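# Slide the open table bin into the shelf gap

## Task

Take the open-fronted bin that sits on the table and place it in the empty slot among the bins on the shelf. Its open side must face outward, matching its neighbours, and the parts inside it must stay in it. Because the board overhead sits low, tilting the bin may be needed. It counts as done only when the bin is pushed fully in, past the shelf's front lip, and every other bin still holds its own parts.

## Robot and tools

ROBOT. Two arms, left_arm and right_arm. left_arm is the robot's own left and sits on the +y side; these names do not match image left and right. Each has a parallel gripper whose fingers point along its own +z axis and close along its own y axis. The reported end_effector_position is the spot between the finger pads, roughly 1 cm short of the tips.

WORLD FRAME (results). Metres. Origin at table-top height (z = 0) straight above the centre of the robot's foot; +x points away from the robot over the table, +z up. The table's near edge is at about x = +0.15 m and it may be rotated relative to the robot. Reported positions and quaternions (end_effector_quat_wxyz) can be off by a few centimetres, worse at long reach.

COMMAND FORMAT. Every motion command is a row of 14 numbers, each in [-1, 1], always for both arms: left_arm dx, dy, dz, rx, ry, rz, opening, then right_arm in the same order. dx to rz are an offset, not a pose: they are measured from that arm's Hand target as it stood when the action or move began, along that Hand target's own axes. Scale: 1.0 equals 0.6 m for dx/dy/dz and 180 degrees for rotation; rx, ry, rz form a single rotation vector. The opening is absolute: +1 is fully open (0.094 m), -1 is closed. Six zeros for an arm re-command its current Hand target. A 0 opening means half open, so to keep a gripper unchanged resend its current opening.

execute_actions(actions, cameras). actions is a list of actions; each action is a list of up to 15 rows, one row per 1/30 s step, and a short list repeats its last row to fill 15 steps. Every row in an action counts from that action's start pose, not from the row before, but the next action starts from the new Hand target, so repeating an offset keeps moving. An empty list just reports state and images.

move(target, speed, blend, opening_speed, blocking, cameras). Drives each gripper in a straight line toward target, given as one row or a list of up to 15 rows; all rows are offsets from the same starting Hand targets. speed: m/s per arm path, 0.002 to 4.3, default 0.25 (turn rate capped at twice that in rad/s); one value or one per target. blend: corner-rounding radius in m for lists. opening_speed: rate of opening change per second on the -1..+1 scale, at least 0.2; use a low value when closing on fragile items. blocking=false returns early while the move continues. Paths last at least 0.5 s and are cut at 10 s. The move ignores obstacles and the other arm; faster moves stray more and hit harder. The result adds a line "move:" reporting done, off_target, moving, held or fault, plus limits=paced (pose clipped) or limits=held (steps withheld). done means within 10 mm and 2 degrees; neither done nor off_target tells you about contact.

wait(seconds): 0 to 10, holds the last commands. stop(): brakes a running move. zoom_image(camera, region): camera is cam_left_wrist or cam_right_wrist; region [x0, y0, x1, y1] in pixels, at most 504 by 504, from that camera's latest image. finished_scene(scene): give the current scene's number; it ends the scene irreversibly, so call it only once the bin is in place and stays there with the robot released.

CONTROL BEHAVIOUR. Each step the commanded orientation is limited to 40 degrees from the measured one, so big turns need several steps. Hand target in a result is your last command after that clip. Grippers often rest a centimetre or more short of target because of friction and weight; waiting will not fix it, but any new command (even zeros) reasserts it, and you can add the missing distance. Tiny moves may not start. An arm blocked by an object keeps pushing until told to back off, so command it back past the contact. Avoid paths near an arm's own base, which can flip the shoulder; go around. A clearance check may hold commands that bring an arm close to the other's forearm, but it does not prevent gripper-to-gripper contact.

GRIPPING. grip_measured uses the opening scale; empty it reads up to about 2.7 mm wide. On a hard part under full force it reads up to about 3 mm (0.064) below the part's width. Commanding about 0.05 below first-touch reading (0.11 for small or round things) gives full force, roughly 50 to 64 N per pad. To release, command well above grip_measured. grip_effort_nm is motor effort (negative closing), biased and not a pad force.

OTHER READINGS. Joint velocities saying within noise means the arm is at rest. Joint torques include gravity and offsets; entries 3 and 4 wrap at ±28 N m. Joint ranges (rad): waist -2.880..2.880, shoulder 0.000..3.142, elbow 0.000..3.019 (straight 2.964), wrist pitch -1.693..1.571, wrist yaw -1.571..1.571, wrist roll -2.094..2.094.

HEAT. Carrying loads, stretching out or pushing against something unreachable heats motors. MOTOR HOT appears at 85 °C; at 100 °C an OVER-TEMPERATURE FAULT drops that arm and its grip for 30 to 60 s or more.

CAMERAS. cam_left_wrist and cam_right_wrist, both fisheye 672x504, mounted on the wrists; calibration (K, D, T_world_to_cam) is given per camera and may be slightly off; images can lag while the arm moves.

AVOID. Dropping the bin or spilling parts, opening the gripper while something is moving, knocking anything off the table or leaving it off, fast collisions, hard pushes into the shelf, and any press between the two arms, including one gripper closing on the other's fingers. A loose object may occasionally get nudged by itself.

Each tool is called after "Emit:" as name([rows], argument=value, ...), one row to a line, values as JSON.

## Session

Emit:
execute_actions(actions=[])

Scene clock: 0.00 s.
left_arm: end_effector_position=(+0.6841, +0.4707, +0.1476) grip_measured=+1.000 grip_effort_nm=n/a end_effector_quat_wxyz=(-0.053, +0.727, -0.677, -0.100) | right_arm: end_effector_position=(+0.4126, -0.2246, +0.2297) grip_measured=+1.000 grip_effort_nm=n/a end_effector_quat_wxyz=(+0.243, -0.564, +0.788, +0.050)
Joint positions: left_arm=[0.763 1.428 0.922 -0.248 -0.883 -1.342 0.094] | right_arm=[-0.324 2.162 0.097 1.432 0.559 -1.38 0.094]
Joint velocities: within noise
Joint torques (N m): no reading
Heat: left arm: hottest shoulder 31 °C; right arm: hottest wrist roll 29 °C.
Hand target: left_arm +0.6900, +0.4729, +0.1514; -0.058, +0.730, -0.674, -0.096 | right_arm +0.4092, -0.2272, +0.2309; +0.240, -0.567, +0.786, +0.052
Tool commands: left_gripper/opening=+1.0 right_gripper/opening=+1.0

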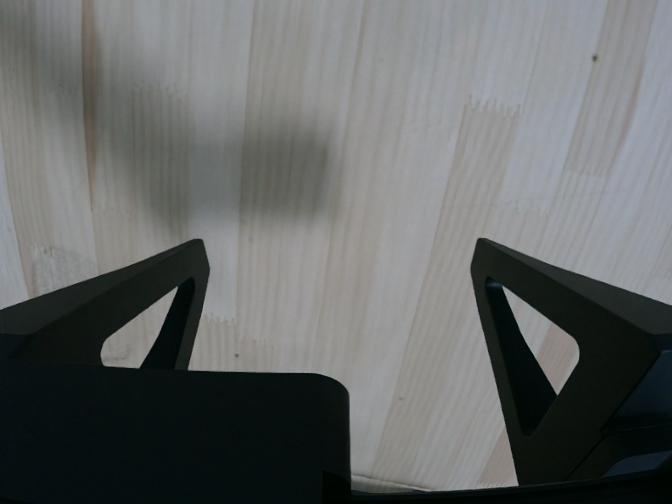

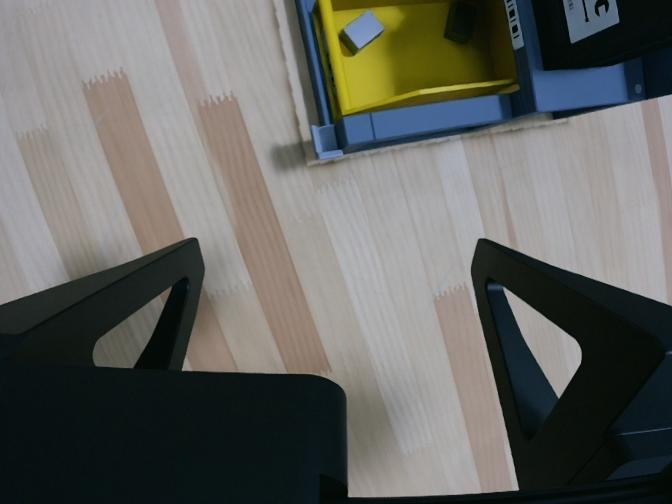

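Emit:
move(target=[-0.091, 0.263, -0.31, 0, 0.14, 0, 1, -0.145, -0.063, -0.293, 0, -0.14, 0, 1], speed=0.25)

Scene clock: 40.40 s.
left_arm: end_effector_position=(+0.6441, +0.4790, +0.2007) grip_measured=+1.000 grip_effort_nm=-0.012 end_effector_quat_wxyz=(-0.015, +0.732, -0.678, -0.061) | right_arm: end_effector_position=(+0.4167, -0.2223, +0.2392) grip_measured=+1.000 grip_effort_nm=0.012 end_effector_quat_wxyz=(+0.258, -0.563, +0.784, +0.053)
Joint positions: left_arm=[0.751 1.208 0.796 -0.387 -0.784 -1.382 0.094] | right_arm=[-0.295 2.133 0.087 1.424 0.557 -1.373 0.094]
Joint velocities: within noise
Joint torques (N m): left_arm=[-6.48 -10.7 2.04 -0.44 -0.12 -0.22] | right_arm=[7 -4.01 -3.21 0.58 -0.42 -0.07]
Heat: left arm: hottest shoulder 33 °C; right arm: hottest elbow 29 °C.
Hand target: left_arm +0.6477, +0.4729, +0.2082; -0.016, +0.735, -0.676, -0.050 (not the last commanded pose) | right_arm +0.4145, -0.2241, +0.2348; +0.250, -0.563, +0.786, +0.052 (not the last commanded pose)
Off the commanded pose: left_arm 0.183 m, 19 deg | right_arm 0.192 m, 23 deg.
move: held (right_arm; a check stopped the path), off_target (left_arm; braked when a check withheld steps of right_arm); limits=held
pose unreachable (right arm): on one or more control steps of this call, first in action 0 (counted from 0), this arm could not follow its commanded pose, so it was not sent that pose on those steps. It may still have moved: this result reports where it is.
cause: moving toward the commanded pose would bring two parts of the arm too close to each other (its shoulder (the part past joint 1) and its forearm (the part past joint 3), with joints 2 (shoulder) and 3 (elbow) between them).
camera_calibration:
cam_left_wrist: T_world_to_cam=[[0.99457, 0.0817647, -0.0643765, -0.667726], [0.102892, -0.865289, 0.4906, 0.25696], [-0.0155905, -0.49456, -0.869004, 0.545665], [0, 0, 0, 1]] pos_world=[0.646169, 0.546805, 0.305135]
cam_right_wrist: T_world_to_cam=[[0.910906, -0.357933, 0.205265, -0.508132], [-0.38702, -0.913657, 0.124284, -0.0656534], [0.143057, -0.192653, -0.970783, 0.251484], [0, 0, 0, 1]] pos_world=[0.401475, -0.193413, 0.356598]

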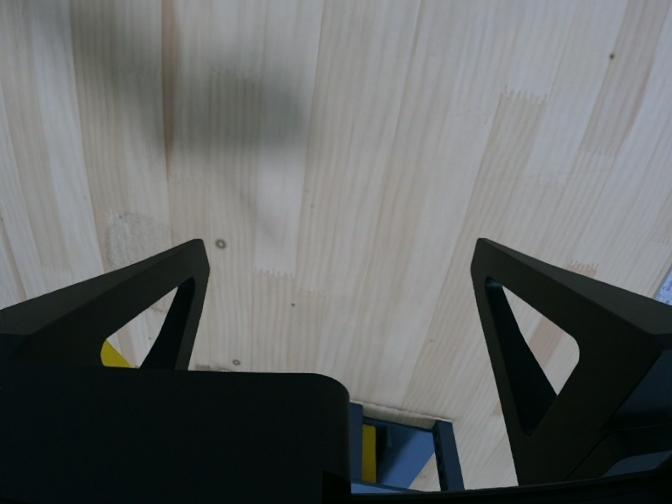

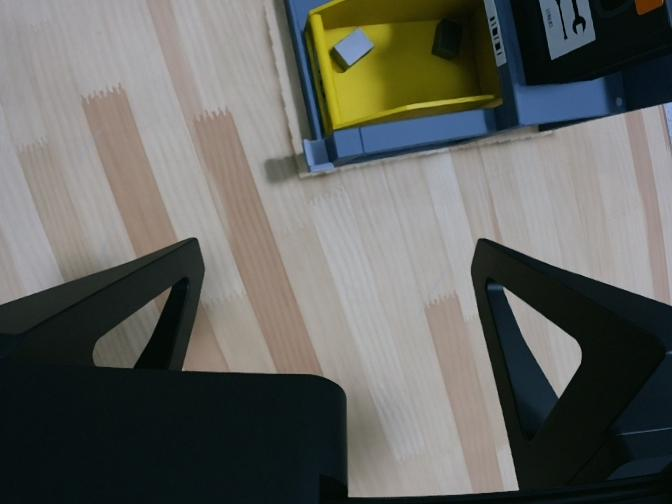

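Emit:
zoom_image(camera="cam_right_wrist", region=[250, 0, 672, 200])

Emit:
zoom_image(camera="cam_left_wrist", region=[80, 300, 560, 504])

Scaled by 1.194 from the camera's 672x504 image, which has a finer 960x720 frame.

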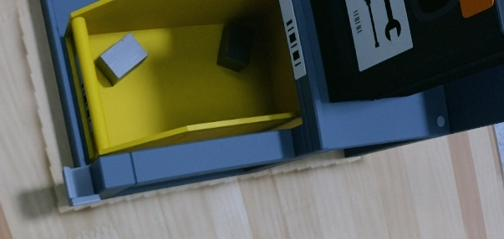

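Scaled by 1.050 from the camera's 672x504 image, which has a finer 960x720 frame.

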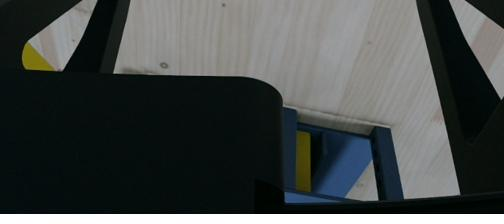

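Emit:
move(target=[0.222, 0.370, -0.340, 0, 0.05, 0, 1, 0, 0, 0, 0, 0, 0, 1], speed=0.25)

Scene clock: 56.73 s.
left_arm: end_effector_position=(+0.4364, +0.3030, +0.3986) grip_measured=+1.000 grip_effort_nm=-0.012 end_effector_quat_wxyz=(+0.131, +0.613, -0.762, +0.160) | right_arm: end_effector_position=(+0.4167, -0.2223, +0.2392) grip_measured=+1.000 grip_effort_nm=0.012 end_effector_quat_wxyz=(+0.258, -0.563, +0.784, +0.053)
Joint positions: left_arm=[-0.187 0.757 0.363 -0.97 -0.71 -2.071 0.094] | right_arm=[-0.295 2.133 0.087 1.424 0.557 -1.373 0.094]
Joint velocities: within noise
Joint torques (N m): left_arm=[-0.85 1.79 8.21 -0.02 0.14 -0.21] | right_arm=[7.71 -3.25 -3.14 0.65 -0.43 -0.06]
Heat: left arm: hottest shoulder 33 °C; right arm: hottest elbow 29 °C.
Hand target: left_arm +0.4481, +0.3032, +0.4082; -0.037, -0.736, +0.675, -0.008 | right_arm +0.4145, -0.2241, +0.2349; +0.250, -0.563, +0.786, +0.052
Off the commanded pose: left_arm 0.015 m, 27 deg | right_arm 0.005 m, 1 deg.
joint sent to its limit (left arm) — joint 6 (wrist roll), lower limit. The joint targets are off in orientation, not in position.
move: off_target (left_arm)
camera_calibration:
cam_left_wrist: T_world_to_cam=[[0.977125, -0.197121, 0.0798111, -0.399336], [-0.168434, -0.488218, 0.856314, -0.112703], [-0.129832, -0.850169, -0.510252, 0.642002], [0, 0, 0, 1]] pos_world=[0.454571, 0.412069, 0.455963]
cam_right_wrist: T_world_to_cam=[[0.910906, -0.357933, 0.205265, -0.508132], [-0.38702, -0.913657, 0.124284, -0.0656534], [0.143057, -0.192653, -0.970783, 0.251484], [0, 0, 0, 1]] pos_world=[0.401475, -0.193413, 0.356598]

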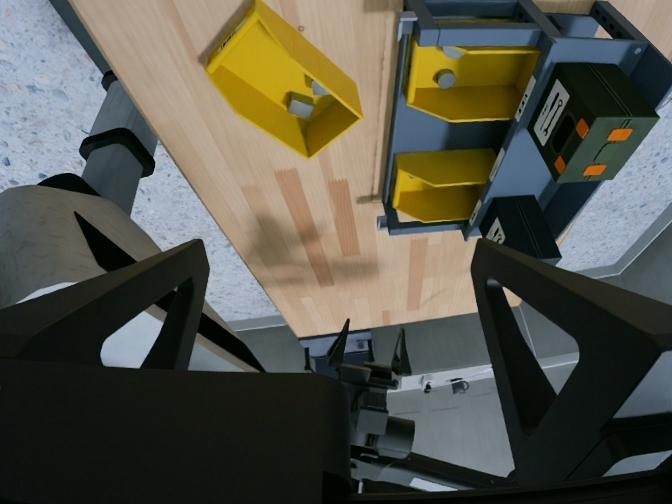

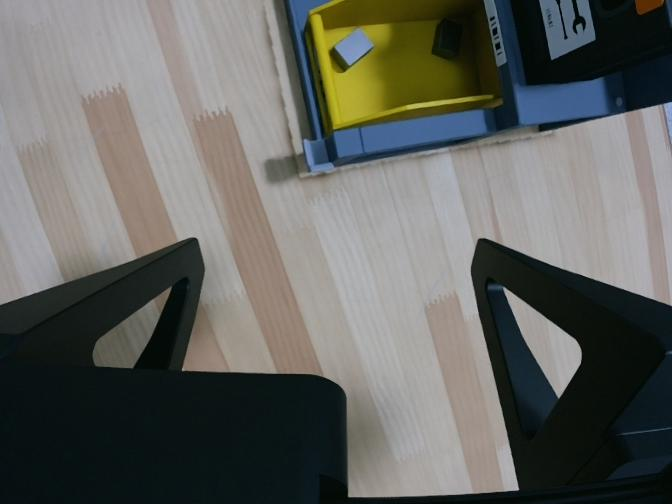

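Emit:
zoom_image(camera="cam_left_wrist", region=[180, 0, 684, 280])

Invalid region (180, 0, 684, 280): it reaches outside that camera's 672x504 image.

Emit:
zoom_image(camera="cam_left_wrist", region=[360, 0, 672, 280])

Emit:
zoom_image(camera="cam_left_wrist", region=[180, 0, 400, 180])

Scaled by 1.615 from the camera's 672x504 image, which has a finer 960x720 frame.

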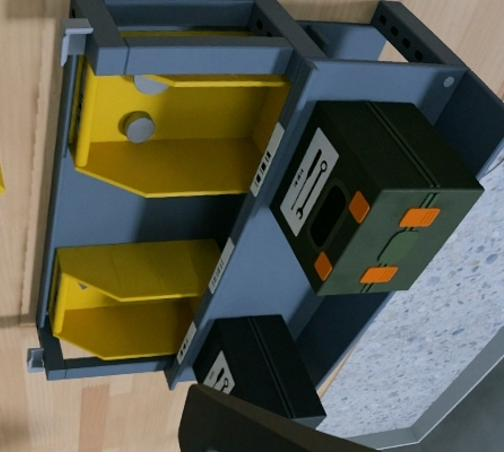

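Scaled by 2.291 from the camera's 672x504 image, which has a finer 960x720 frame.

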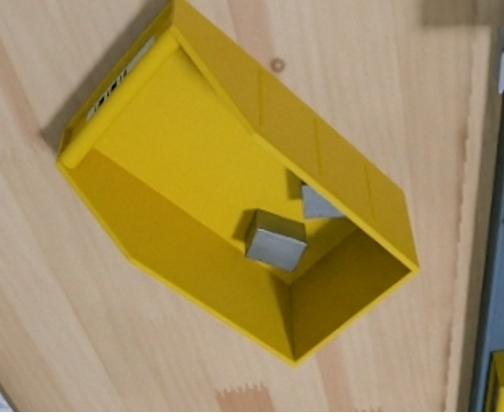

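Emit:
move(target=[0.312, 0.166, 0.207, 0.404, -0.394, 0.413, 1, 0, 0, 0, 0, 0, 0, 1], speed=0.3)

Scene clock: 86.03 s.
left_arm: end_effector_position=(+0.4230, +0.2521, +0.3730) grip_measured=+1.000 grip_effort_nm=-0.017 end_effector_quat_wxyz=(-0.140, +0.477, -0.856, +0.143) | right_arm: end_effector_position=(+0.4167, -0.2223, +0.2392) grip_measured=+1.000 grip_effort_nm=0.017 end_effector_quat_wxyz=(+0.258, -0.563, +0.784, +0.053)
Joint positions: left_arm=[-0.428 1.403 0.296 -0.587 -1.214 -2.071 0.094] | right_arm=[-0.295 2.133 0.087 1.424 0.557 -1.373 0.094]
Joint velocities: within noise
Joint torques (N m): left_arm=[-3.66 -0.15 5.74 -0.13 -0.16 -0.02] | right_arm=[7.65 -3.9 -3.15 0.58 -0.41 -0.02]
Heat: left arm: hottest shoulder 32 °C; right arm: hottest elbow 29 °C.
Hand target: left_arm +0.4243, +0.2525, +0.3733; +0.138, -0.478, +0.856, -0.142 (not the last commanded pose) | right_arm +0.4145, -0.2241, +0.2349; +0.250, -0.563, +0.786, +0.052
Off the commanded pose: left_arm 0.179 m, 90 deg | right_arm 0.005 m, 1 deg.
move: held (left_arm; a check stopped the path); limits=held
pose unreachable (left arm): on one or more control steps of this call, first in action 0 (counted from 0), this arm could not follow its commanded pose, so it was not sent that pose on those steps. It may still have moved: this result reports where it is.
cause: moving toward the commanded pose would bring two parts of the arm too close to each other (its wrist (the part past joint 4) and its wrist camera, with joints 5 (wrist yaw) and 6 (wrist roll) between them).
camera_calibration:
cam_left_wrist: T_world_to_cam=[[0.778872, -0.503847, 0.373492, -0.342607], [-0.627154, -0.631391, 0.456096, 0.261636], [0.00601684, -0.589477, -0.807763, 0.571685], [0, 0, 0, 1]] pos_world=[0.427494, 0.329569, 0.470416]
cam_right_wrist: T_world_to_cam=[[0.910906, -0.357933, 0.205265, -0.508132], [-0.38702, -0.913657, 0.124284, -0.0656534], [0.143057, -0.192653, -0.970783, 0.251484], [0, 0, 0, 1]] pos_world=[0.401475, -0.193413, 0.356598]

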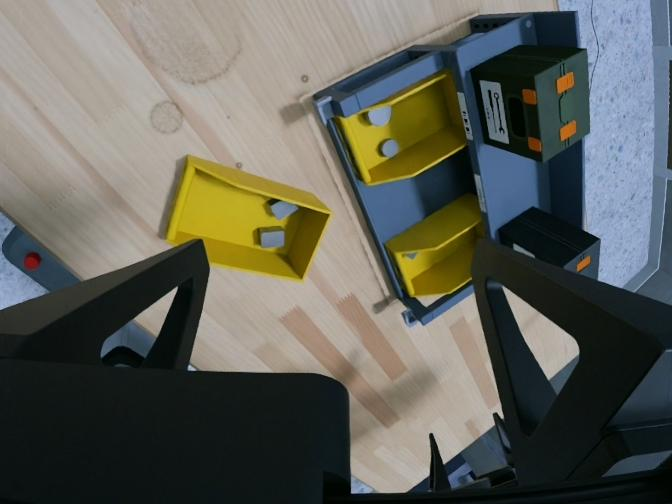

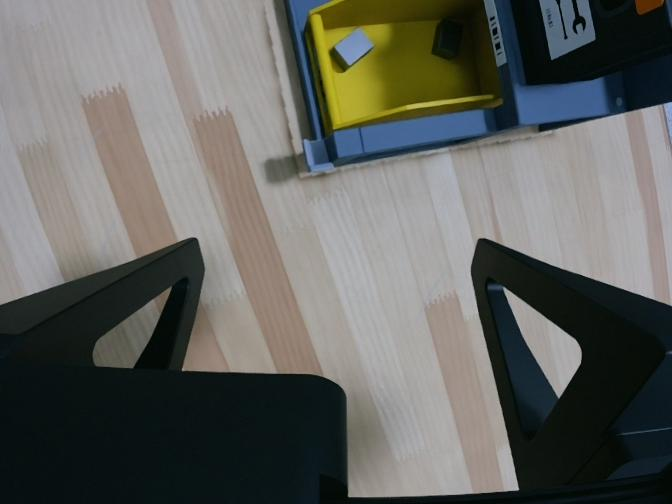

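Emit:
zoom_image(camera="cam_left_wrist", region=[140, 0, 620, 340])

Scaled by 1.050 from the camera's 672x504 image, which has a finer 960x720 frame.

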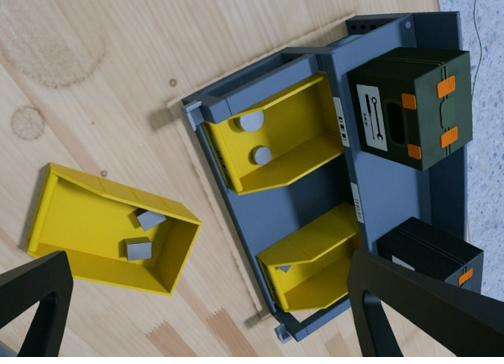

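Emit:
move(target=[0, 0, 0, 0, 0, 0.14, 1, 0, 0, 0, 0, 0, 0, 1], speed=0.3, cameras=["cam_left_wrist"])

Scene clock: 112.00 s.
left_arm: end_effector_position=(+0.4211, +0.2545, +0.3716) grip_measured=+1.000 grip_effort_nm=-0.012 end_effector_quat_wxyz=(+0.167, -0.277, +0.941, -0.104) | right_arm: end_effector_position=(+0.4167, -0.2223, +0.2392) grip_measured=+1.000 grip_effort_nm=0.022 end_effector_quat_wxyz=(+0.258, -0.563, +0.784, +0.053)
Joint positions: left_arm=[-0.428 1.408 0.296 -0.608 -1.214 -1.652 0.094] | right_arm=[-0.295 2.133 0.087 1.424 0.557 -1.373 0.094]
Joint velocities: within noise
Joint torques (N m): left_arm=[-3.66 -0.5 5.82 0.53 -0.18 0.11] | right_arm=[7.18 -3.31 -3.23 0.54 -0.4 -0.03]
Heat: left arm: hottest shoulder 32 °C; right arm: hottest elbow 29 °C.
Hand target: left_arm +0.4243, +0.2525, +0.3733; +0.165, -0.280, +0.939, -0.108 | right_arm +0.4145, -0.2241, +0.2349; +0.250, -0.563, +0.786, +0.052
Off the commanded pose: left_arm 0.004 m, 1 deg | right_arm 0.005 m, 1 deg.
move: done
camera_calibration:
cam_left_wrist: T_world_to_cam=[[0.489832, -0.824259, 0.28401, -0.102901], [-0.856543, -0.394286, 0.332974, 0.344579], [-0.162476, -0.406368, -0.899148, 0.630302], [0, 0, 0, 1]] pos_world=[0.44796, 0.30718, 0.481224]
Images, in order (width x height): cam_left_wrist 672x504.

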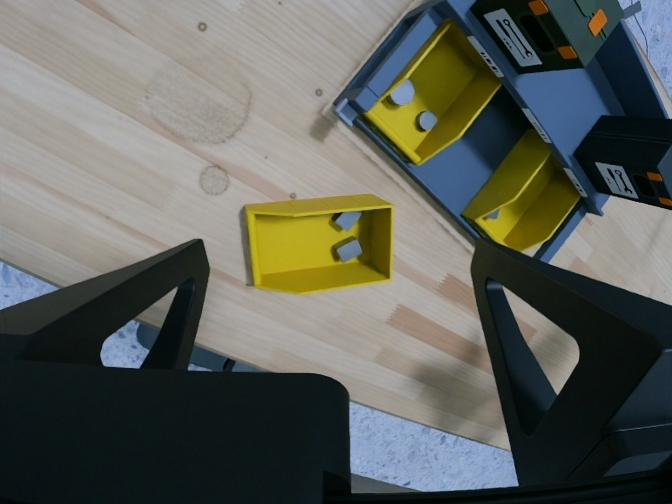

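Emit:
move(target=[0.284, -0.1375, 0.135, 0.057, -0.2956, 0.193, 1, 0, 0, 0, 0, 0, 0, 1], speed=0.25, cameras=["cam_left_wrist"])

Scene clock: 124.20 s.
left_arm: end_effector_position=(+0.4219, +0.2529, +0.3705) grip_measured=+1.000 grip_effort_nm=-0.012 end_effector_quat_wxyz=(+0.177, -0.280, +0.938, -0.103) | right_arm: end_effector_position=(+0.4167, -0.2223, +0.2392) grip_measured=+1.000 grip_effort_nm=0.022 end_effector_quat_wxyz=(+0.258, -0.563, +0.784, +0.053)
Joint positions: left_arm=[-0.428 1.43 0.293 -0.577 -1.234 -1.651 0.094] | right_arm=[-0.295 2.133 0.087 1.424 0.557 -1.373 0.094]
Joint velocities: within noise
Joint torques (N m): left_arm=[-4.07 -0.44 5.59 -0.08 -0.19 -0.02] | right_arm=[7.24 -3.6 -3.14 0.44 -0.35 -0.08]
Heat: left arm: hottest shoulder 31 °C; right arm: hottest elbow 29 °C.
Hand target: left_arm +0.4232, +0.2530, +0.3718; +0.175, -0.282, +0.937, -0.105 (not the last commanded pose) | right_arm +0.4144, -0.2241, +0.2350; +0.250, -0.563, +0.786, +0.052
Off the commanded pose: left_arm 0.204 m, 63 deg | right_arm 0.005 m, 1 deg.
move: held (left_arm; a check stopped the path); limits=held
pose unreachable (left arm): on one or more control steps of this call, first in action 0 (counted from 0), this arm could not follow its commanded pose, so it was not sent that pose on those steps. It may still have moved: this result reports where it is.
cause: moving toward the commanded pose would bring two parts of the arm too close to each other (its wrist (the part past joint 4) and its wrist camera, with joints 5 (wrist yaw) and 6 (wrist roll) between them).
camera_calibration:
cam_left_wrist: T_world_to_cam=[[0.492478, -0.820894, 0.289134, -0.108138], [-0.858617, -0.40395, 0.315597, 0.354646], [-0.142276, -0.40368, -0.90377, 0.621316], [0, 0, 0, 1]] pos_world=[0.446159, 0.305303, 0.480867]
Images, in order (width x height): cam_left_wrist 672x504.

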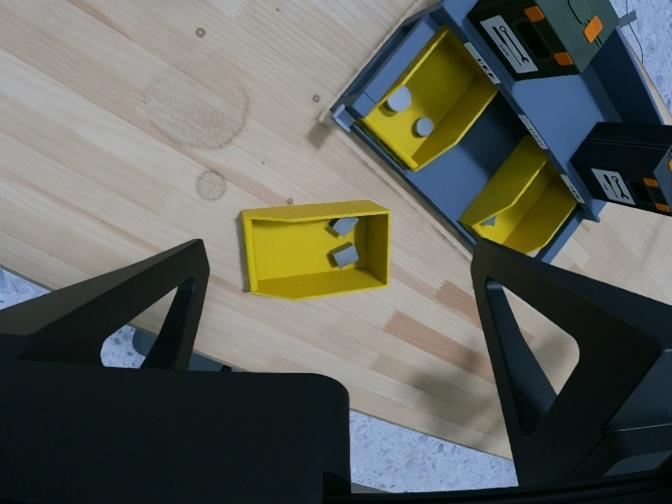

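Emit:
zoom_image(camera="cam_left_wrist", region=[220, 180, 420, 310])

Emit:
zoom_image(camera="cam_left_wrist", region=[320, 0, 672, 270])

Scaled by 2.520 from the camera's 672x504 image, which has a finer 960x720 frame.

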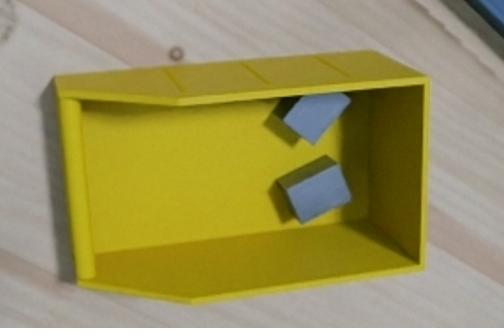

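Scaled by 1.432 from the camera's 672x504 image, which has a finer 960x720 frame.

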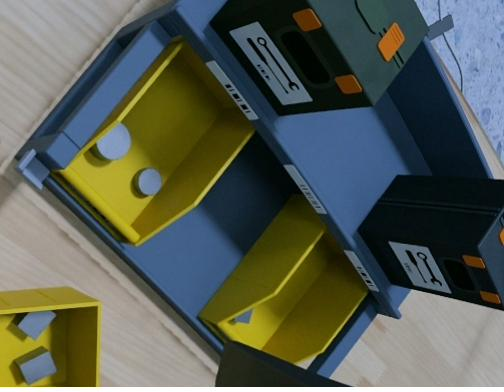

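Emit:
execute_actions(actions=[])

Emit:
zoom_image(camera="cam_right_wrist", region=[260, 0, 540, 190])

Scene clock: 193.80 s.
left_arm: end_effector_position=(+0.4218, +0.2530, +0.3705) grip_measured=+1.000 grip_effort_nm=-0.007 end_effector_quat_wxyz=(+0.176, -0.280, +0.938, -0.103) | right_arm: end_effector_position=(+0.4167, -0.2223, +0.2392) grip_measured=+1.000 grip_effort_nm=0.012 end_effector_quat_wxyz=(+0.258, -0.563, +0.784, +0.053)
Joint positions: left_arm=[-0.428 1.43 0.293 -0.578 -1.234 -1.651 0.094] | right_arm=[-0.295 2.133 0.087 1.424 0.557 -1.373 0.094]
Joint velocities: within noise
Joint torques (N m): left_arm=[-4.07 -0.5 5.57 -0.01 -0.2 -0.03] | right_arm=[7.18 -3.72 -3.22 0.65 -0.38 -0.05]
Heat: left arm: hottest shoulder 31 °C; right arm: hottest elbow 29 °C.
Hand target: left_arm +0.4231, +0.2530, +0.3718; +0.175, -0.282, +0.937, -0.105 (not the last commanded pose) | right_arm +0.4144, -0.2241, +0.2350; +0.250, -0.563, +0.786, +0.052
Tool commands: left_gripper/opening=+1.0 right_gripper/opening=+1.0
Off the commanded pose: left_arm 0.204 m, 63 deg | right_arm 0.005 m, 1 deg.
camera_calibration:
cam_left_wrist: T_world_to_cam=[[0.491882, -0.821503, 0.288418, -0.107343], [-0.858842, -0.40341, 0.315675, 0.354544], [-0.142977, -0.40298, -0.903972, 0.62151], [0, 0, 0, 1]] pos_world=[0.446159, 0.305301, 0.480867]
cam_right_wrist: T_world_to_cam=[[0.910906, -0.357933, 0.205265, -0.508132], [-0.38702, -0.913657, 0.124284, -0.0656534], [0.143057, -0.192653, -0.970783, 0.251484], [0, 0, 0, 1]] pos_world=[0.401475, -0.193413, 0.356598]

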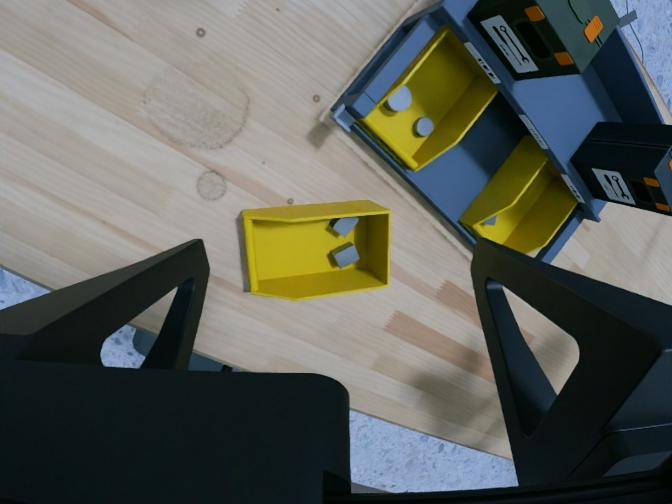

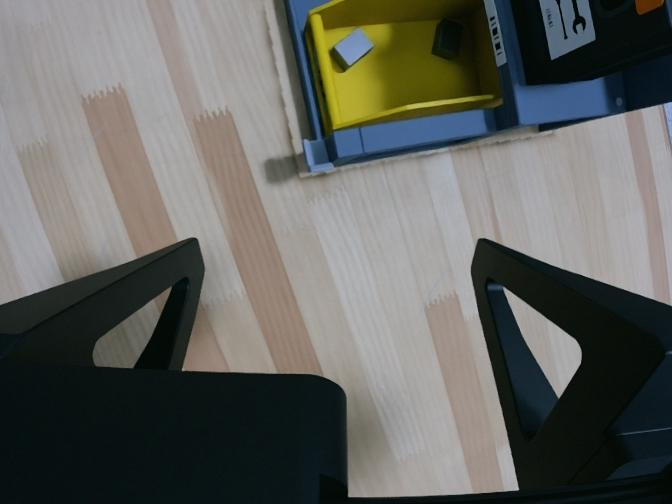

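Scaled by 1.800 from the camera's 672x504 image, which has a finer 960x720 frame.

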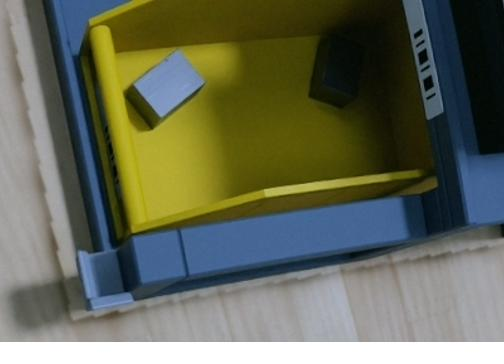

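Emit:
zoom_image(camera="cam_left_wrist", region=[440, 110, 610, 270])

Emit:
zoom_image(camera="cam_left_wrist", region=[320, 10, 520, 190])

Scaled by 2.965 from the camera's 672x504 image, which has a finer 960x720 frame.

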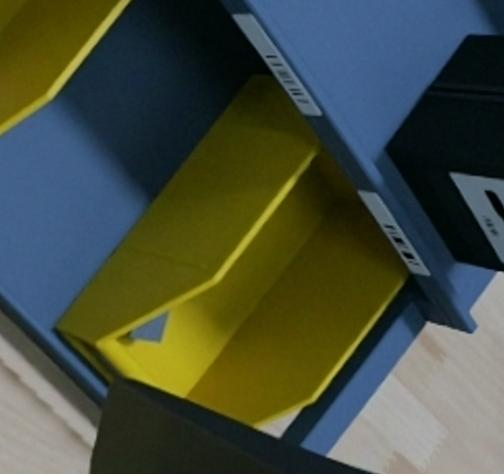

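Scaled by 2.520 from the camera's 672x504 image, which has a finer 960x720 frame.

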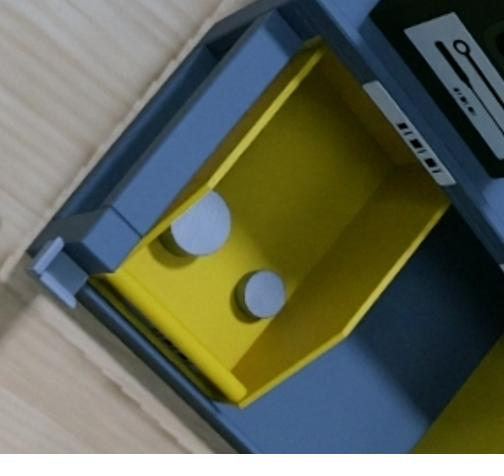

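Emit:
move(target=[0.271, 0.122, 0.266, -0.0954, 0.0896, 0.01, 1, 0, 0, 0, 0, 0, 0, 1], speed=0.25, cameras=["cam_left_wrist"])

Scene clock: 256.80 s.
left_arm: end_effector_position=(+0.3342, +0.1935, +0.1599) grip_measured=+1.000 grip_effort_nm=-0.007 end_effector_quat_wxyz=(+0.010, -0.287, +0.958, -0.008) | right_arm: end_effector_position=(+0.4167, -0.2223, +0.2392) grip_measured=+1.000 grip_effort_nm=0.017 end_effector_quat_wxyz=(+0.258, -0.563, +0.784, +0.053)
Joint positions: left_arm=[0.244 2.381 0.363 0.855 -0.955 -0.862 0.094] | right_arm=[-0.295 2.133 0.087 1.424 0.557 -1.373 0.094]
Joint velocities: within noise
Joint torques (N m): left_arm=[-6.48 -3.19 -6.15 0.21 -0.01 0.09] | right_arm=[7.3 -3.96 -3.14 0.57 -0.38 -0.05]
Heat: left arm: hottest shoulder 31 °C; right arm: hottest elbow 29 °C.
Hand target: left_arm +0.3221, +0.2053, +0.1603; +0.000, -0.273, +0.962, +0.000 | right_arm +0.4144, -0.2241, +0.2350; +0.250, -0.563, +0.786, +0.052
Off the commanded pose: left_arm 0.017 m, 2 deg | right_arm 0.005 m, 1 deg.
move: off_target (left_arm)
camera_calibration:
cam_left_wrist: T_world_to_cam=[[0.550754, -0.834485, 0.0174562, -0.0263264], [-0.68932, -0.442954, 0.573262, 0.231557], [-0.470646, -0.327759, -0.819186, 0.476088], [0, 0, 0, 1]] pos_world=[0.398185, 0.236642, 0.257721]
Images, in order (width x height): cam_left_wrist 672x504.

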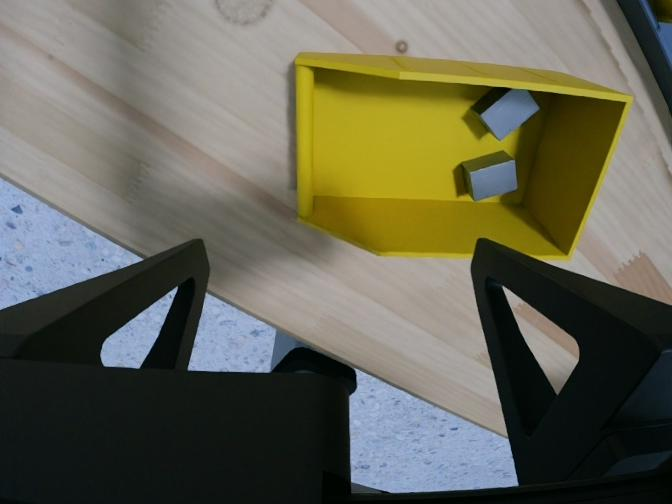

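Emit:
zoom_image(camera="cam_left_wrist", region=[270, 40, 470, 270])

Emit:
zoom_image(camera="cam_left_wrist", region=[440, 40, 660, 280])

Scaled by 2.191 from the camera's 672x504 image, which has a finer 960x720 frame.

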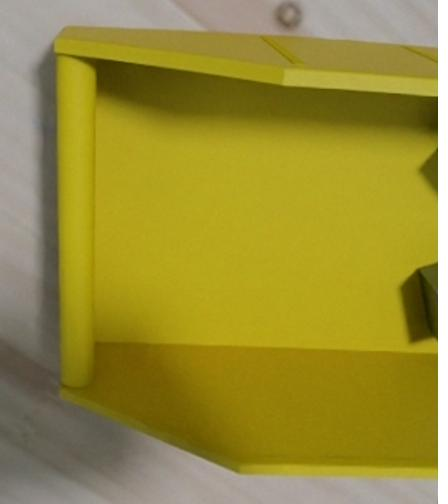

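Scaled by 2.100 from the camera's 672x504 image, which has a finer 960x720 frame.

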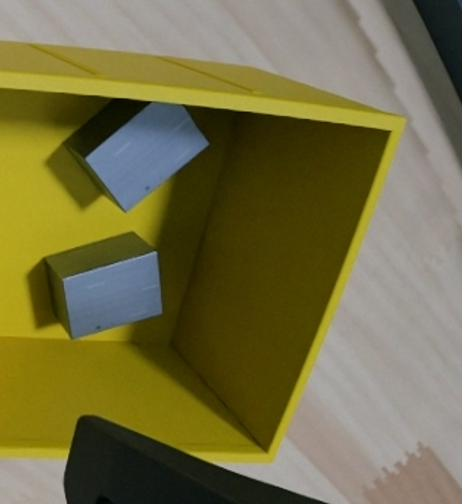

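Emit:
move(target=[-0.0785, -0.0503, 0.0338, 0.0651, -0.0656, 0.4938, 0.3, 0, 0, 0, 0, 0, 0, 1], speed=0.3, cameras=["cam_left_wrist"])

Scene clock: 330.57 s.
left_arm: end_effector_position=(+0.3856, +0.1919, +0.1356) grip_measured=+0.302 grip_effort_nm=-0.095 end_effector_quat_wxyz=(+0.122, +0.472, +0.871, -0.063) | right_arm: end_effector_position=(+0.4167, -0.2223, +0.2392) grip_measured=+1.000 grip_effort_nm=0.012 end_effector_quat_wxyz=(+0.258, -0.563, +0.784, +0.053)
Joint positions: left_arm=[0.47 2.377 0.335 1.276 -0.613 1.124 0.061] | right_arm=[-0.295 2.133 0.087 1.424 0.557 -1.373 0.094]
Joint velocities: within noise
Joint torques (N m): left_arm=[-6.18 -5.19 -8.23 0.42 0.24 0.08] | right_arm=[7.18 -3.37 -3.21 0.54 -0.37 -0.03]
Heat: left arm: hottest shoulder 31 °C; right arm: hottest elbow 29 °C.
Hand target: left_arm +0.3782, +0.2043, +0.1399; +0.114, +0.479, +0.868, -0.063 | right_arm +0.4144, -0.2241, +0.2350; +0.250, -0.563, +0.786, +0.052
Off the commanded pose: left_arm 0.015 m, 1 deg | right_arm 0.005 m, 1 deg.
move: off_target (left_arm)
camera_calibration:
cam_left_wrist: T_world_to_cam=[[-0.835309, -0.549689, -0.0100588, 0.428091], [-0.519417, 0.783046, 0.34212, 0.0108647], [-0.180183, 0.291, -0.939602, 0.265369], [0, 0, 0, 1]] pos_world=[0.411046, 0.149587, 0.24993]
Images, in order (width x height): cam_left_wrist 672x504.

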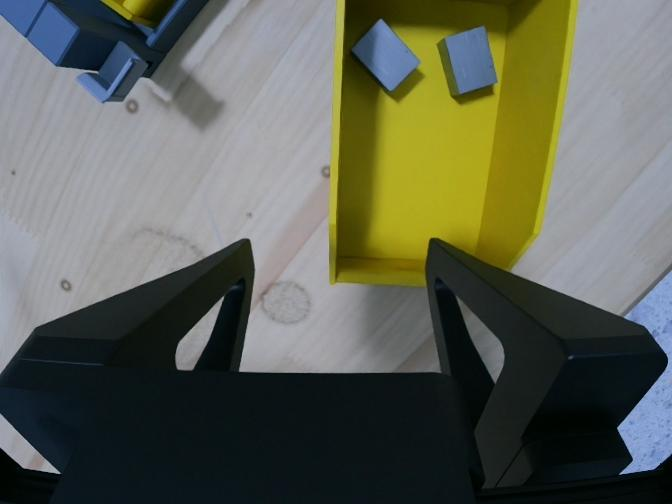

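Emit:
move([
  [0.0222, 0, -0.006, 0, 0, 0, 0.3, 0, 0, 0, 0, 0, 0, 1],
  [0.0222, 0, 0.07, 0, 0, 0, 0.3, 0, 0, 0, 0, 0, 0, 1],
], speed=0.15, cameras=["cam_left_wrist"])

Scene clock: 342.30 s.
left_arm: end_effector_position=(+0.3807, +0.2025, +0.0991) grip_measured=+0.302 grip_effort_nm=-0.090 end_effector_quat_wxyz=(+0.118, +0.475, +0.869, -0.065) | right_arm: end_effector_position=(+0.4167, -0.2223, +0.2392) grip_measured=+1.000 grip_effort_nm=0.012 end_effector_quat_wxyz=(+0.258, -0.563, +0.784, +0.053)
Joint positions: left_arm=[0.619 2.44 0.38 1.345 -0.503 1.243 0.061] | right_arm=[-0.295 2.133 0.087 1.424 0.557 -1.373 0.094]
Joint velocities: within noise
Joint torques (N m): left_arm=[-5.71 -3.19 -6.27 0.35 0.26 0.09] | right_arm=[7.12 -3.37 -3.21 0.64 -0.35 -0.02]
Heat: left arm: hottest shoulder 31 °C; right arm: hottest elbow 29 °C.
Hand target: left_arm +0.3772, +0.2059, +0.0959; +0.114, +0.479, +0.868, -0.063 | right_arm +0.4144, -0.2241, +0.2350; +0.250, -0.563, +0.786, +0.052
Off the commanded pose: left_arm 0.006 m, 1 deg | right_arm 0.005 m, 1 deg.
move: done
camera_calibration:
cam_left_wrist: T_world_to_cam=[[-0.84025, -0.542192, -0.00281666, 0.429091], [-0.509421, 0.787662, 0.346523, 0.00729122], [-0.185664, 0.292601, -0.938037, 0.228717], [0, 0, 0, 1]] pos_world=[0.406722, 0.159984, 0.213227]
Images, in order (width x height): cam_left_wrist 672x504.

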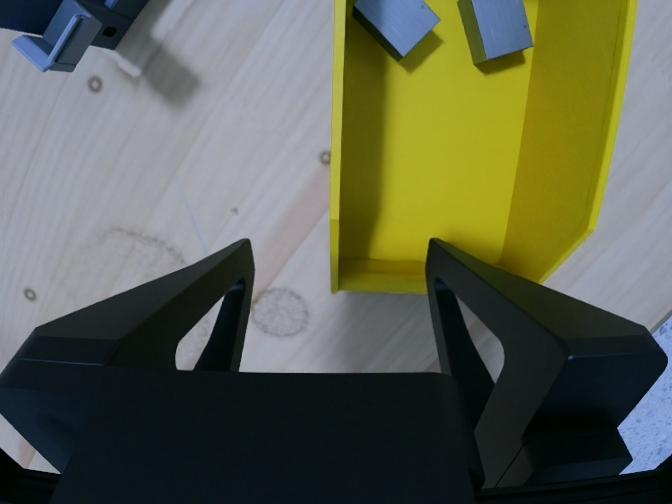

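Emit:
move(target=[-0.0127, -0.0022, 0.0758, 0, 0, 0, 0.3, 0, 0, 0, 0, 0, 0, 1], speed=0.12, cameras=["cam_left_wrist"])

Scene clock: 347.60 s.
left_arm: end_effector_position=(+0.3937, +0.1866, +0.0578) grip_measured=+0.302 grip_effort_nm=-0.095 end_effector_quat_wxyz=(+0.123, +0.471, +0.871, -0.060) | right_arm: end_effector_position=(+0.4167, -0.2223, +0.2392) grip_measured=+1.000 grip_effort_nm=0.012 end_effector_quat_wxyz=(+0.258, -0.563, +0.784, +0.053)
Joint positions: left_arm=[0.676 2.49 0.5 1.311 -0.459 1.285 0.061] | right_arm=[-0.295 2.133 0.087 1.424 0.557 -1.373 0.094]
Joint velocities: within noise
Joint torques (N m): left_arm=[-6.12 -3.02 -6.32 -0.14 0.26 0.11] | right_arm=[7.24 -3.6 -3.15 0.54 -0.38 -0.06]
Heat: left arm: hottest shoulder 31 °C; right arm: hottest elbow 29 °C.
Hand target: left_arm +0.3861, +0.1892, +0.0539; +0.114, +0.479, +0.868, -0.063 | right_arm +0.4144, -0.2241, +0.2350; +0.250, -0.563, +0.786, +0.052
Off the commanded pose: left_arm 0.009 m, 1 deg | right_arm 0.005 m, 1 deg.
move: done
camera_calibration:
cam_left_wrist: T_world_to_cam=[[-0.83406, -0.551483, -0.0145087, 0.431253], [-0.522311, 0.780928, 0.342554, 0.0473642], [-0.177582, 0.293289, -0.939386, 0.193842], [0, 0, 0, 1]] pos_world=[0.418852, 0.143989, 0.172125]
Images, in order (width x height): cam_left_wrist 672x504.

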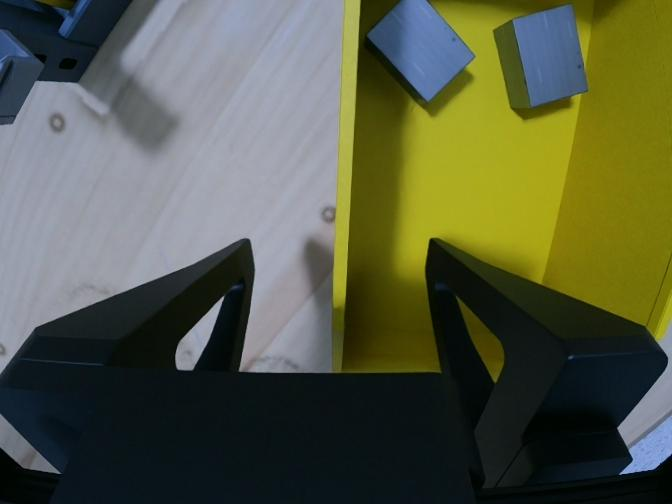

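Emit:
move(target=[0, 0, 0, 0, 0, 0, -1, 0, 0, 0, 0, 0, 0, 1], opening_speed=0.6, speed=0.1, cameras=["cam_left_wrist"])

Scene clock: 354.00 s.
left_arm: end_effector_position=(+0.3922, +0.1861, +0.0576) grip_measured=-0.937 grip_effort_nm=-0.979 end_effector_quat_wxyz=(+0.122, +0.474, +0.870, -0.062) | right_arm: end_effector_position=(+0.4167, -0.2223, +0.2392) grip_measured=+1.000 grip_effort_nm=0.017 end_effector_quat_wxyz=(+0.258, -0.563, +0.784, +0.053)
Joint positions: left_arm=[0.677 2.492 0.5 1.307 -0.459 1.29 0.003] | right_arm=[-0.295 2.133 0.087 1.424 0.557 -1.373 0.094]
Joint velocities: within noise
Joint torques (N m): left_arm=[-6.12 -3.19 -6.41 -0.03 0.22 0.07] | right_arm=[7.41 -2.96 -3.22 0.46 -0.38 -0.08]
Heat: left arm: hottest shoulder 31 °C; right arm: hottest elbow 29 °C.
Hand target: left_arm +0.3861, +0.1891, +0.0540; +0.114, +0.479, +0.868, -0.063 | right_arm +0.4144, -0.2241, +0.2350; +0.250, -0.563, +0.786, +0.052
Off the commanded pose: left_arm 0.008 m, 1 deg | right_arm 0.005 m, 1 deg.
move: done
camera_calibration:
cam_left_wrist: T_world_to_cam=[[-0.838591, -0.544635, -0.0117284, 0.430025], [-0.514903, 0.785415, 0.343508, 0.0433237], [-0.177875, 0.294102, -0.939076, 0.19345], [0, 0, 0, 1]] pos_world=[0.417332, 0.143286, 0.171825]
Images, in order (width x height): cam_left_wrist 672x504.

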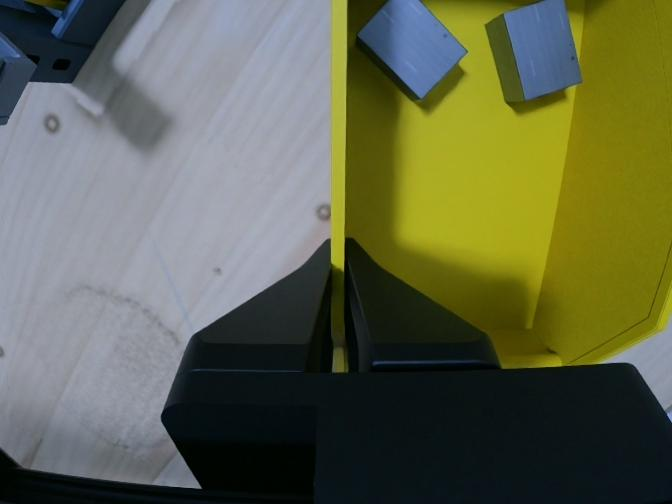

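Emit:
move([
  [0, 0, 0, 0, 0, 0, -0.6, 0, 0, 0, 0, 0, 0, 1],
  [0, 0, -0.015, 0, 0, 0, -0.6, 0, 0, 0, 0, 0, 0, 1],
  [0, 0, -0.015, 0, 0, 0, -1, 0, 0, 0, 0, 0, 0, 1],
], speed=0.1, opening_speed=0.8, cameras=["cam_left_wrist"])

Scene clock: 366.17 s.
left_arm: end_effector_position=(+0.3920, +0.1869, +0.0570) grip_measured=-0.938 grip_effort_nm=-0.994 end_effector_quat_wxyz=(+0.120, +0.474, +0.870, -0.060) | right_arm: end_effector_position=(+0.4167, -0.2223, +0.2392) grip_measured=+1.000 grip_effort_nm=0.012 end_effector_quat_wxyz=(+0.258, -0.563, +0.784, +0.053)
Joint positions: left_arm=[0.677 2.492 0.501 1.307 -0.464 1.29 0.003] | right_arm=[-0.295 2.133 0.087 1.424 0.557 -1.373 0.094]
Joint velocities: within noise
Joint torques (N m): left_arm=[-7.41 -4.13 -8.42 0.21 0.03 -0.04] | right_arm=[7.94 -3.55 -3.06 0.55 -0.41 0.01]
Heat: left arm: hottest shoulder 31 °C; right arm: hottest elbow 29 °C.
Hand target: left_arm +0.3848, +0.1911, +0.0627; +0.114, +0.479, +0.868, -0.063 | right_arm +0.4144, -0.2241, +0.2350; +0.250, -0.563, +0.786, +0.052
Off the commanded pose: left_arm 0.010 m, 1 deg | right_arm 0.005 m, 1 deg.
move: done
camera_calibration:
cam_left_wrist: T_world_to_cam=[[-0.838089, -0.545369, -0.0134066, 0.430364], [-0.515129, 0.78305, 0.348532, 0.0429408], [-0.179581, 0.299007, -0.937201, 0.192284], [0, 0, 0, 1]] pos_world=[0.417334, 0.143588, 0.171012]
Images, in order (width x height): cam_left_wrist 672x504.

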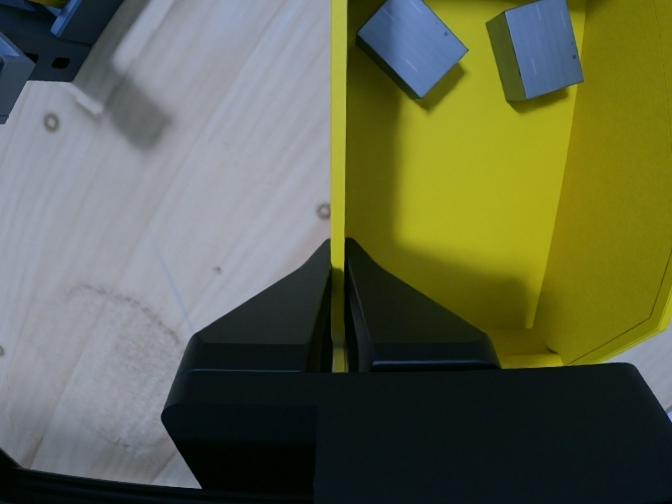

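Emit:
move(target=[-0.0518, 0, -0.1932, 0, 0, 0, -1, 0, 0, 0, 0, 0, 0, 1], speed=0.12, cameras=["cam_left_wrist"])

Scene clock: 371.17 s.
left_arm: end_effector_position=(+0.3880, +0.1921, +0.1675) grip_measured=-0.941 grip_effort_nm=-1.043 end_effector_quat_wxyz=(+0.103, +0.475, +0.872, -0.053) | right_arm: end_effector_position=(+0.4167, -0.2223, +0.2392) grip_measured=+1.000 grip_effort_nm=0.012 end_effector_quat_wxyz=(+0.258, -0.563, +0.784, +0.053)
Joint positions: left_arm=[0.336 2.252 0.302 1.075 -0.742 0.985 0.003] | right_arm=[-0.295 2.133 0.087 1.424 0.557 -1.373 0.094]
Joint velocities: within noise
Joint torques (N m): left_arm=[-10.87 -6.01 -6.83 -0.06 0.28 -0.27] | right_arm=[7.41 -3.78 -3.37 0.53 -0.41 -0.03]
Heat: left arm: hottest shoulder 31 °C; right arm: hottest elbow 29 °C.
Hand target: left_arm +0.3848, +0.1911, +0.1826; +0.114, +0.479, +0.868, -0.063 | right_arm +0.4144, -0.2241, +0.2350; +0.250, -0.563, +0.786, +0.052
Off the commanded pose: left_arm 0.016 m, 2 deg | right_arm 0.005 m, 1 deg.
move: off_target (left_arm)
camera_calibration:
cam_left_wrist: T_world_to_cam=[[-0.83815, -0.545346, -0.0101035, 0.430865], [-0.506989, 0.772099, 0.383178, -0.00857141], [-0.201164, 0.326283, -0.923619, 0.294493], [0, 0, 0, 1]] pos_world=[0.416025, 0.145501, 0.279637]
Images, in order (width x height): cam_left_wrist 672x504.

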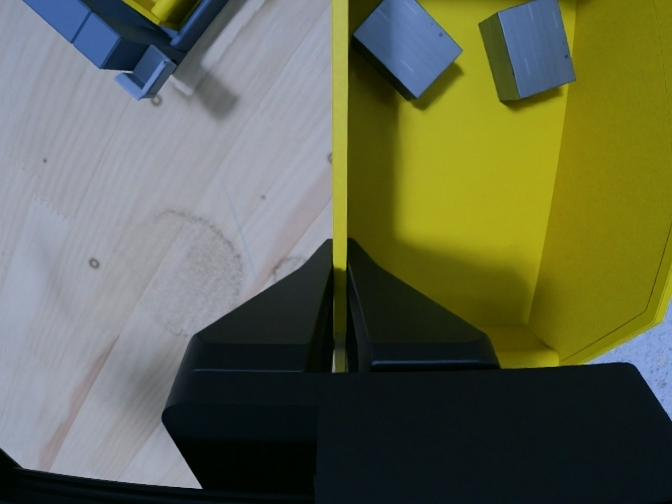

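Emit:
move([
  [-0.0259, 0, -0.0966, 0, 0, 0, -1, 0, 0, 0, 0, 0, 0, 1],
  [-0.3332, 0.0515, -0.027, -0.0351, 0.0783, -0.2669, -1, 0, 0, 0, 0, 0, 0, 1],
], speed=0.13, blend=[0.03, 0], cameras=["cam_left_wrist", "cam_right_wrist"])

Scene clock: 404.17 s.
left_arm: end_effector_position=(+0.5045, +0.0674, +0.2294) grip_measured=-0.941 grip_effort_nm=-1.048 end_effector_quat_wxyz=(-0.020, +0.085, +0.996, +0.017) | right_arm: end_effector_position=(+0.4167, -0.2223, +0.2392) grip_measured=+1.000 grip_effort_nm=0.017 end_effector_quat_wxyz=(+0.258, -0.563, +0.784, +0.053)
Joint positions: left_arm=[0.013 2.135 0.965 -0.479 -1.003 -0.64 0.003] | right_arm=[-0.295 2.133 0.087 1.424 0.557 -1.373 0.094]
Joint velocities: within noise
Joint torques (N m): left_arm=[-16.73 -7.59 3.6 -0.46 -0.03 -0.22] | right_arm=[7.47 -3.84 -3.17 0.57 -0.36 -0.04]
Heat: left arm: hottest shoulder 31 °C; right arm: hottest elbow 29 °C.
Hand target: left_arm +0.5118, +0.0477, +0.2500; +0.000, +0.082, +0.997, +0.000 | right_arm +0.4144, -0.2241, +0.2350; +0.250, -0.563, +0.786, +0.052
Off the commanded pose: left_arm 0.029 m, 3 deg | right_arm 0.005 m, 1 deg.
move: off_target (left_arm)
camera_calibration:
cam_left_wrist: T_world_to_cam=[[-0.168039, -0.985188, -0.0341684, 0.158101], [-0.777201, 0.111083, 0.61937, 0.249771], [-0.606401, 0.130634, -0.784355, 0.60146], [0, 0, 0, 1]] pos_world=[0.585415, 0.0494427, 0.322459]
cam_right_wrist: T_world_to_cam=[[0.910906, -0.357933, 0.205265, -0.508132], [-0.38702, -0.913657, 0.124284, -0.0656534], [0.143057, -0.192653, -0.970783, 0.251484], [0, 0, 0, 1]] pos_world=[0.401475, -0.193413, 0.356598]

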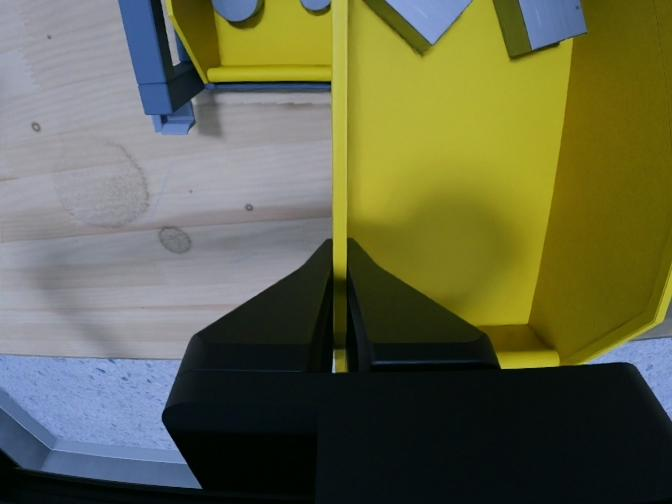

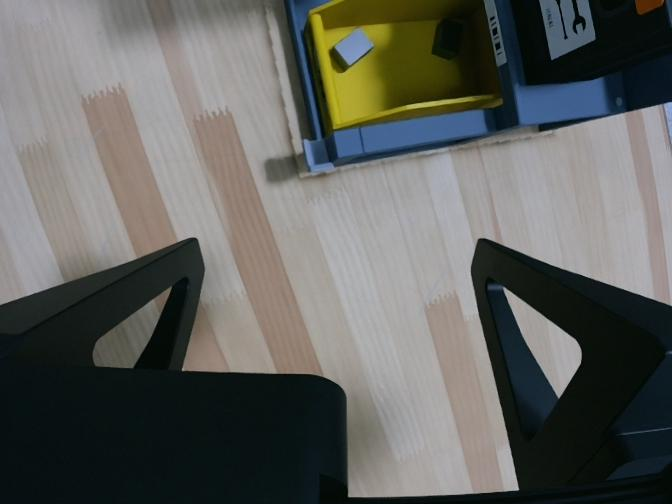

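Emit:
zoom_image(camera="cam_left_wrist", region=[100, 0, 340, 150])

Scaled by 2.100 from the camera's 672x504 image, which has a finer 960x720 frame.

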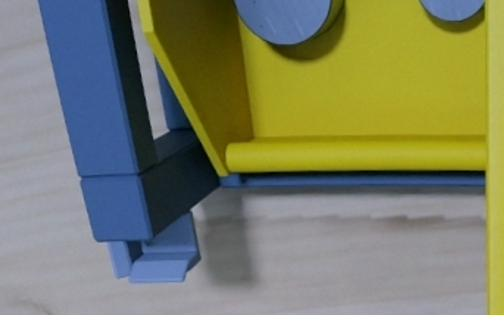

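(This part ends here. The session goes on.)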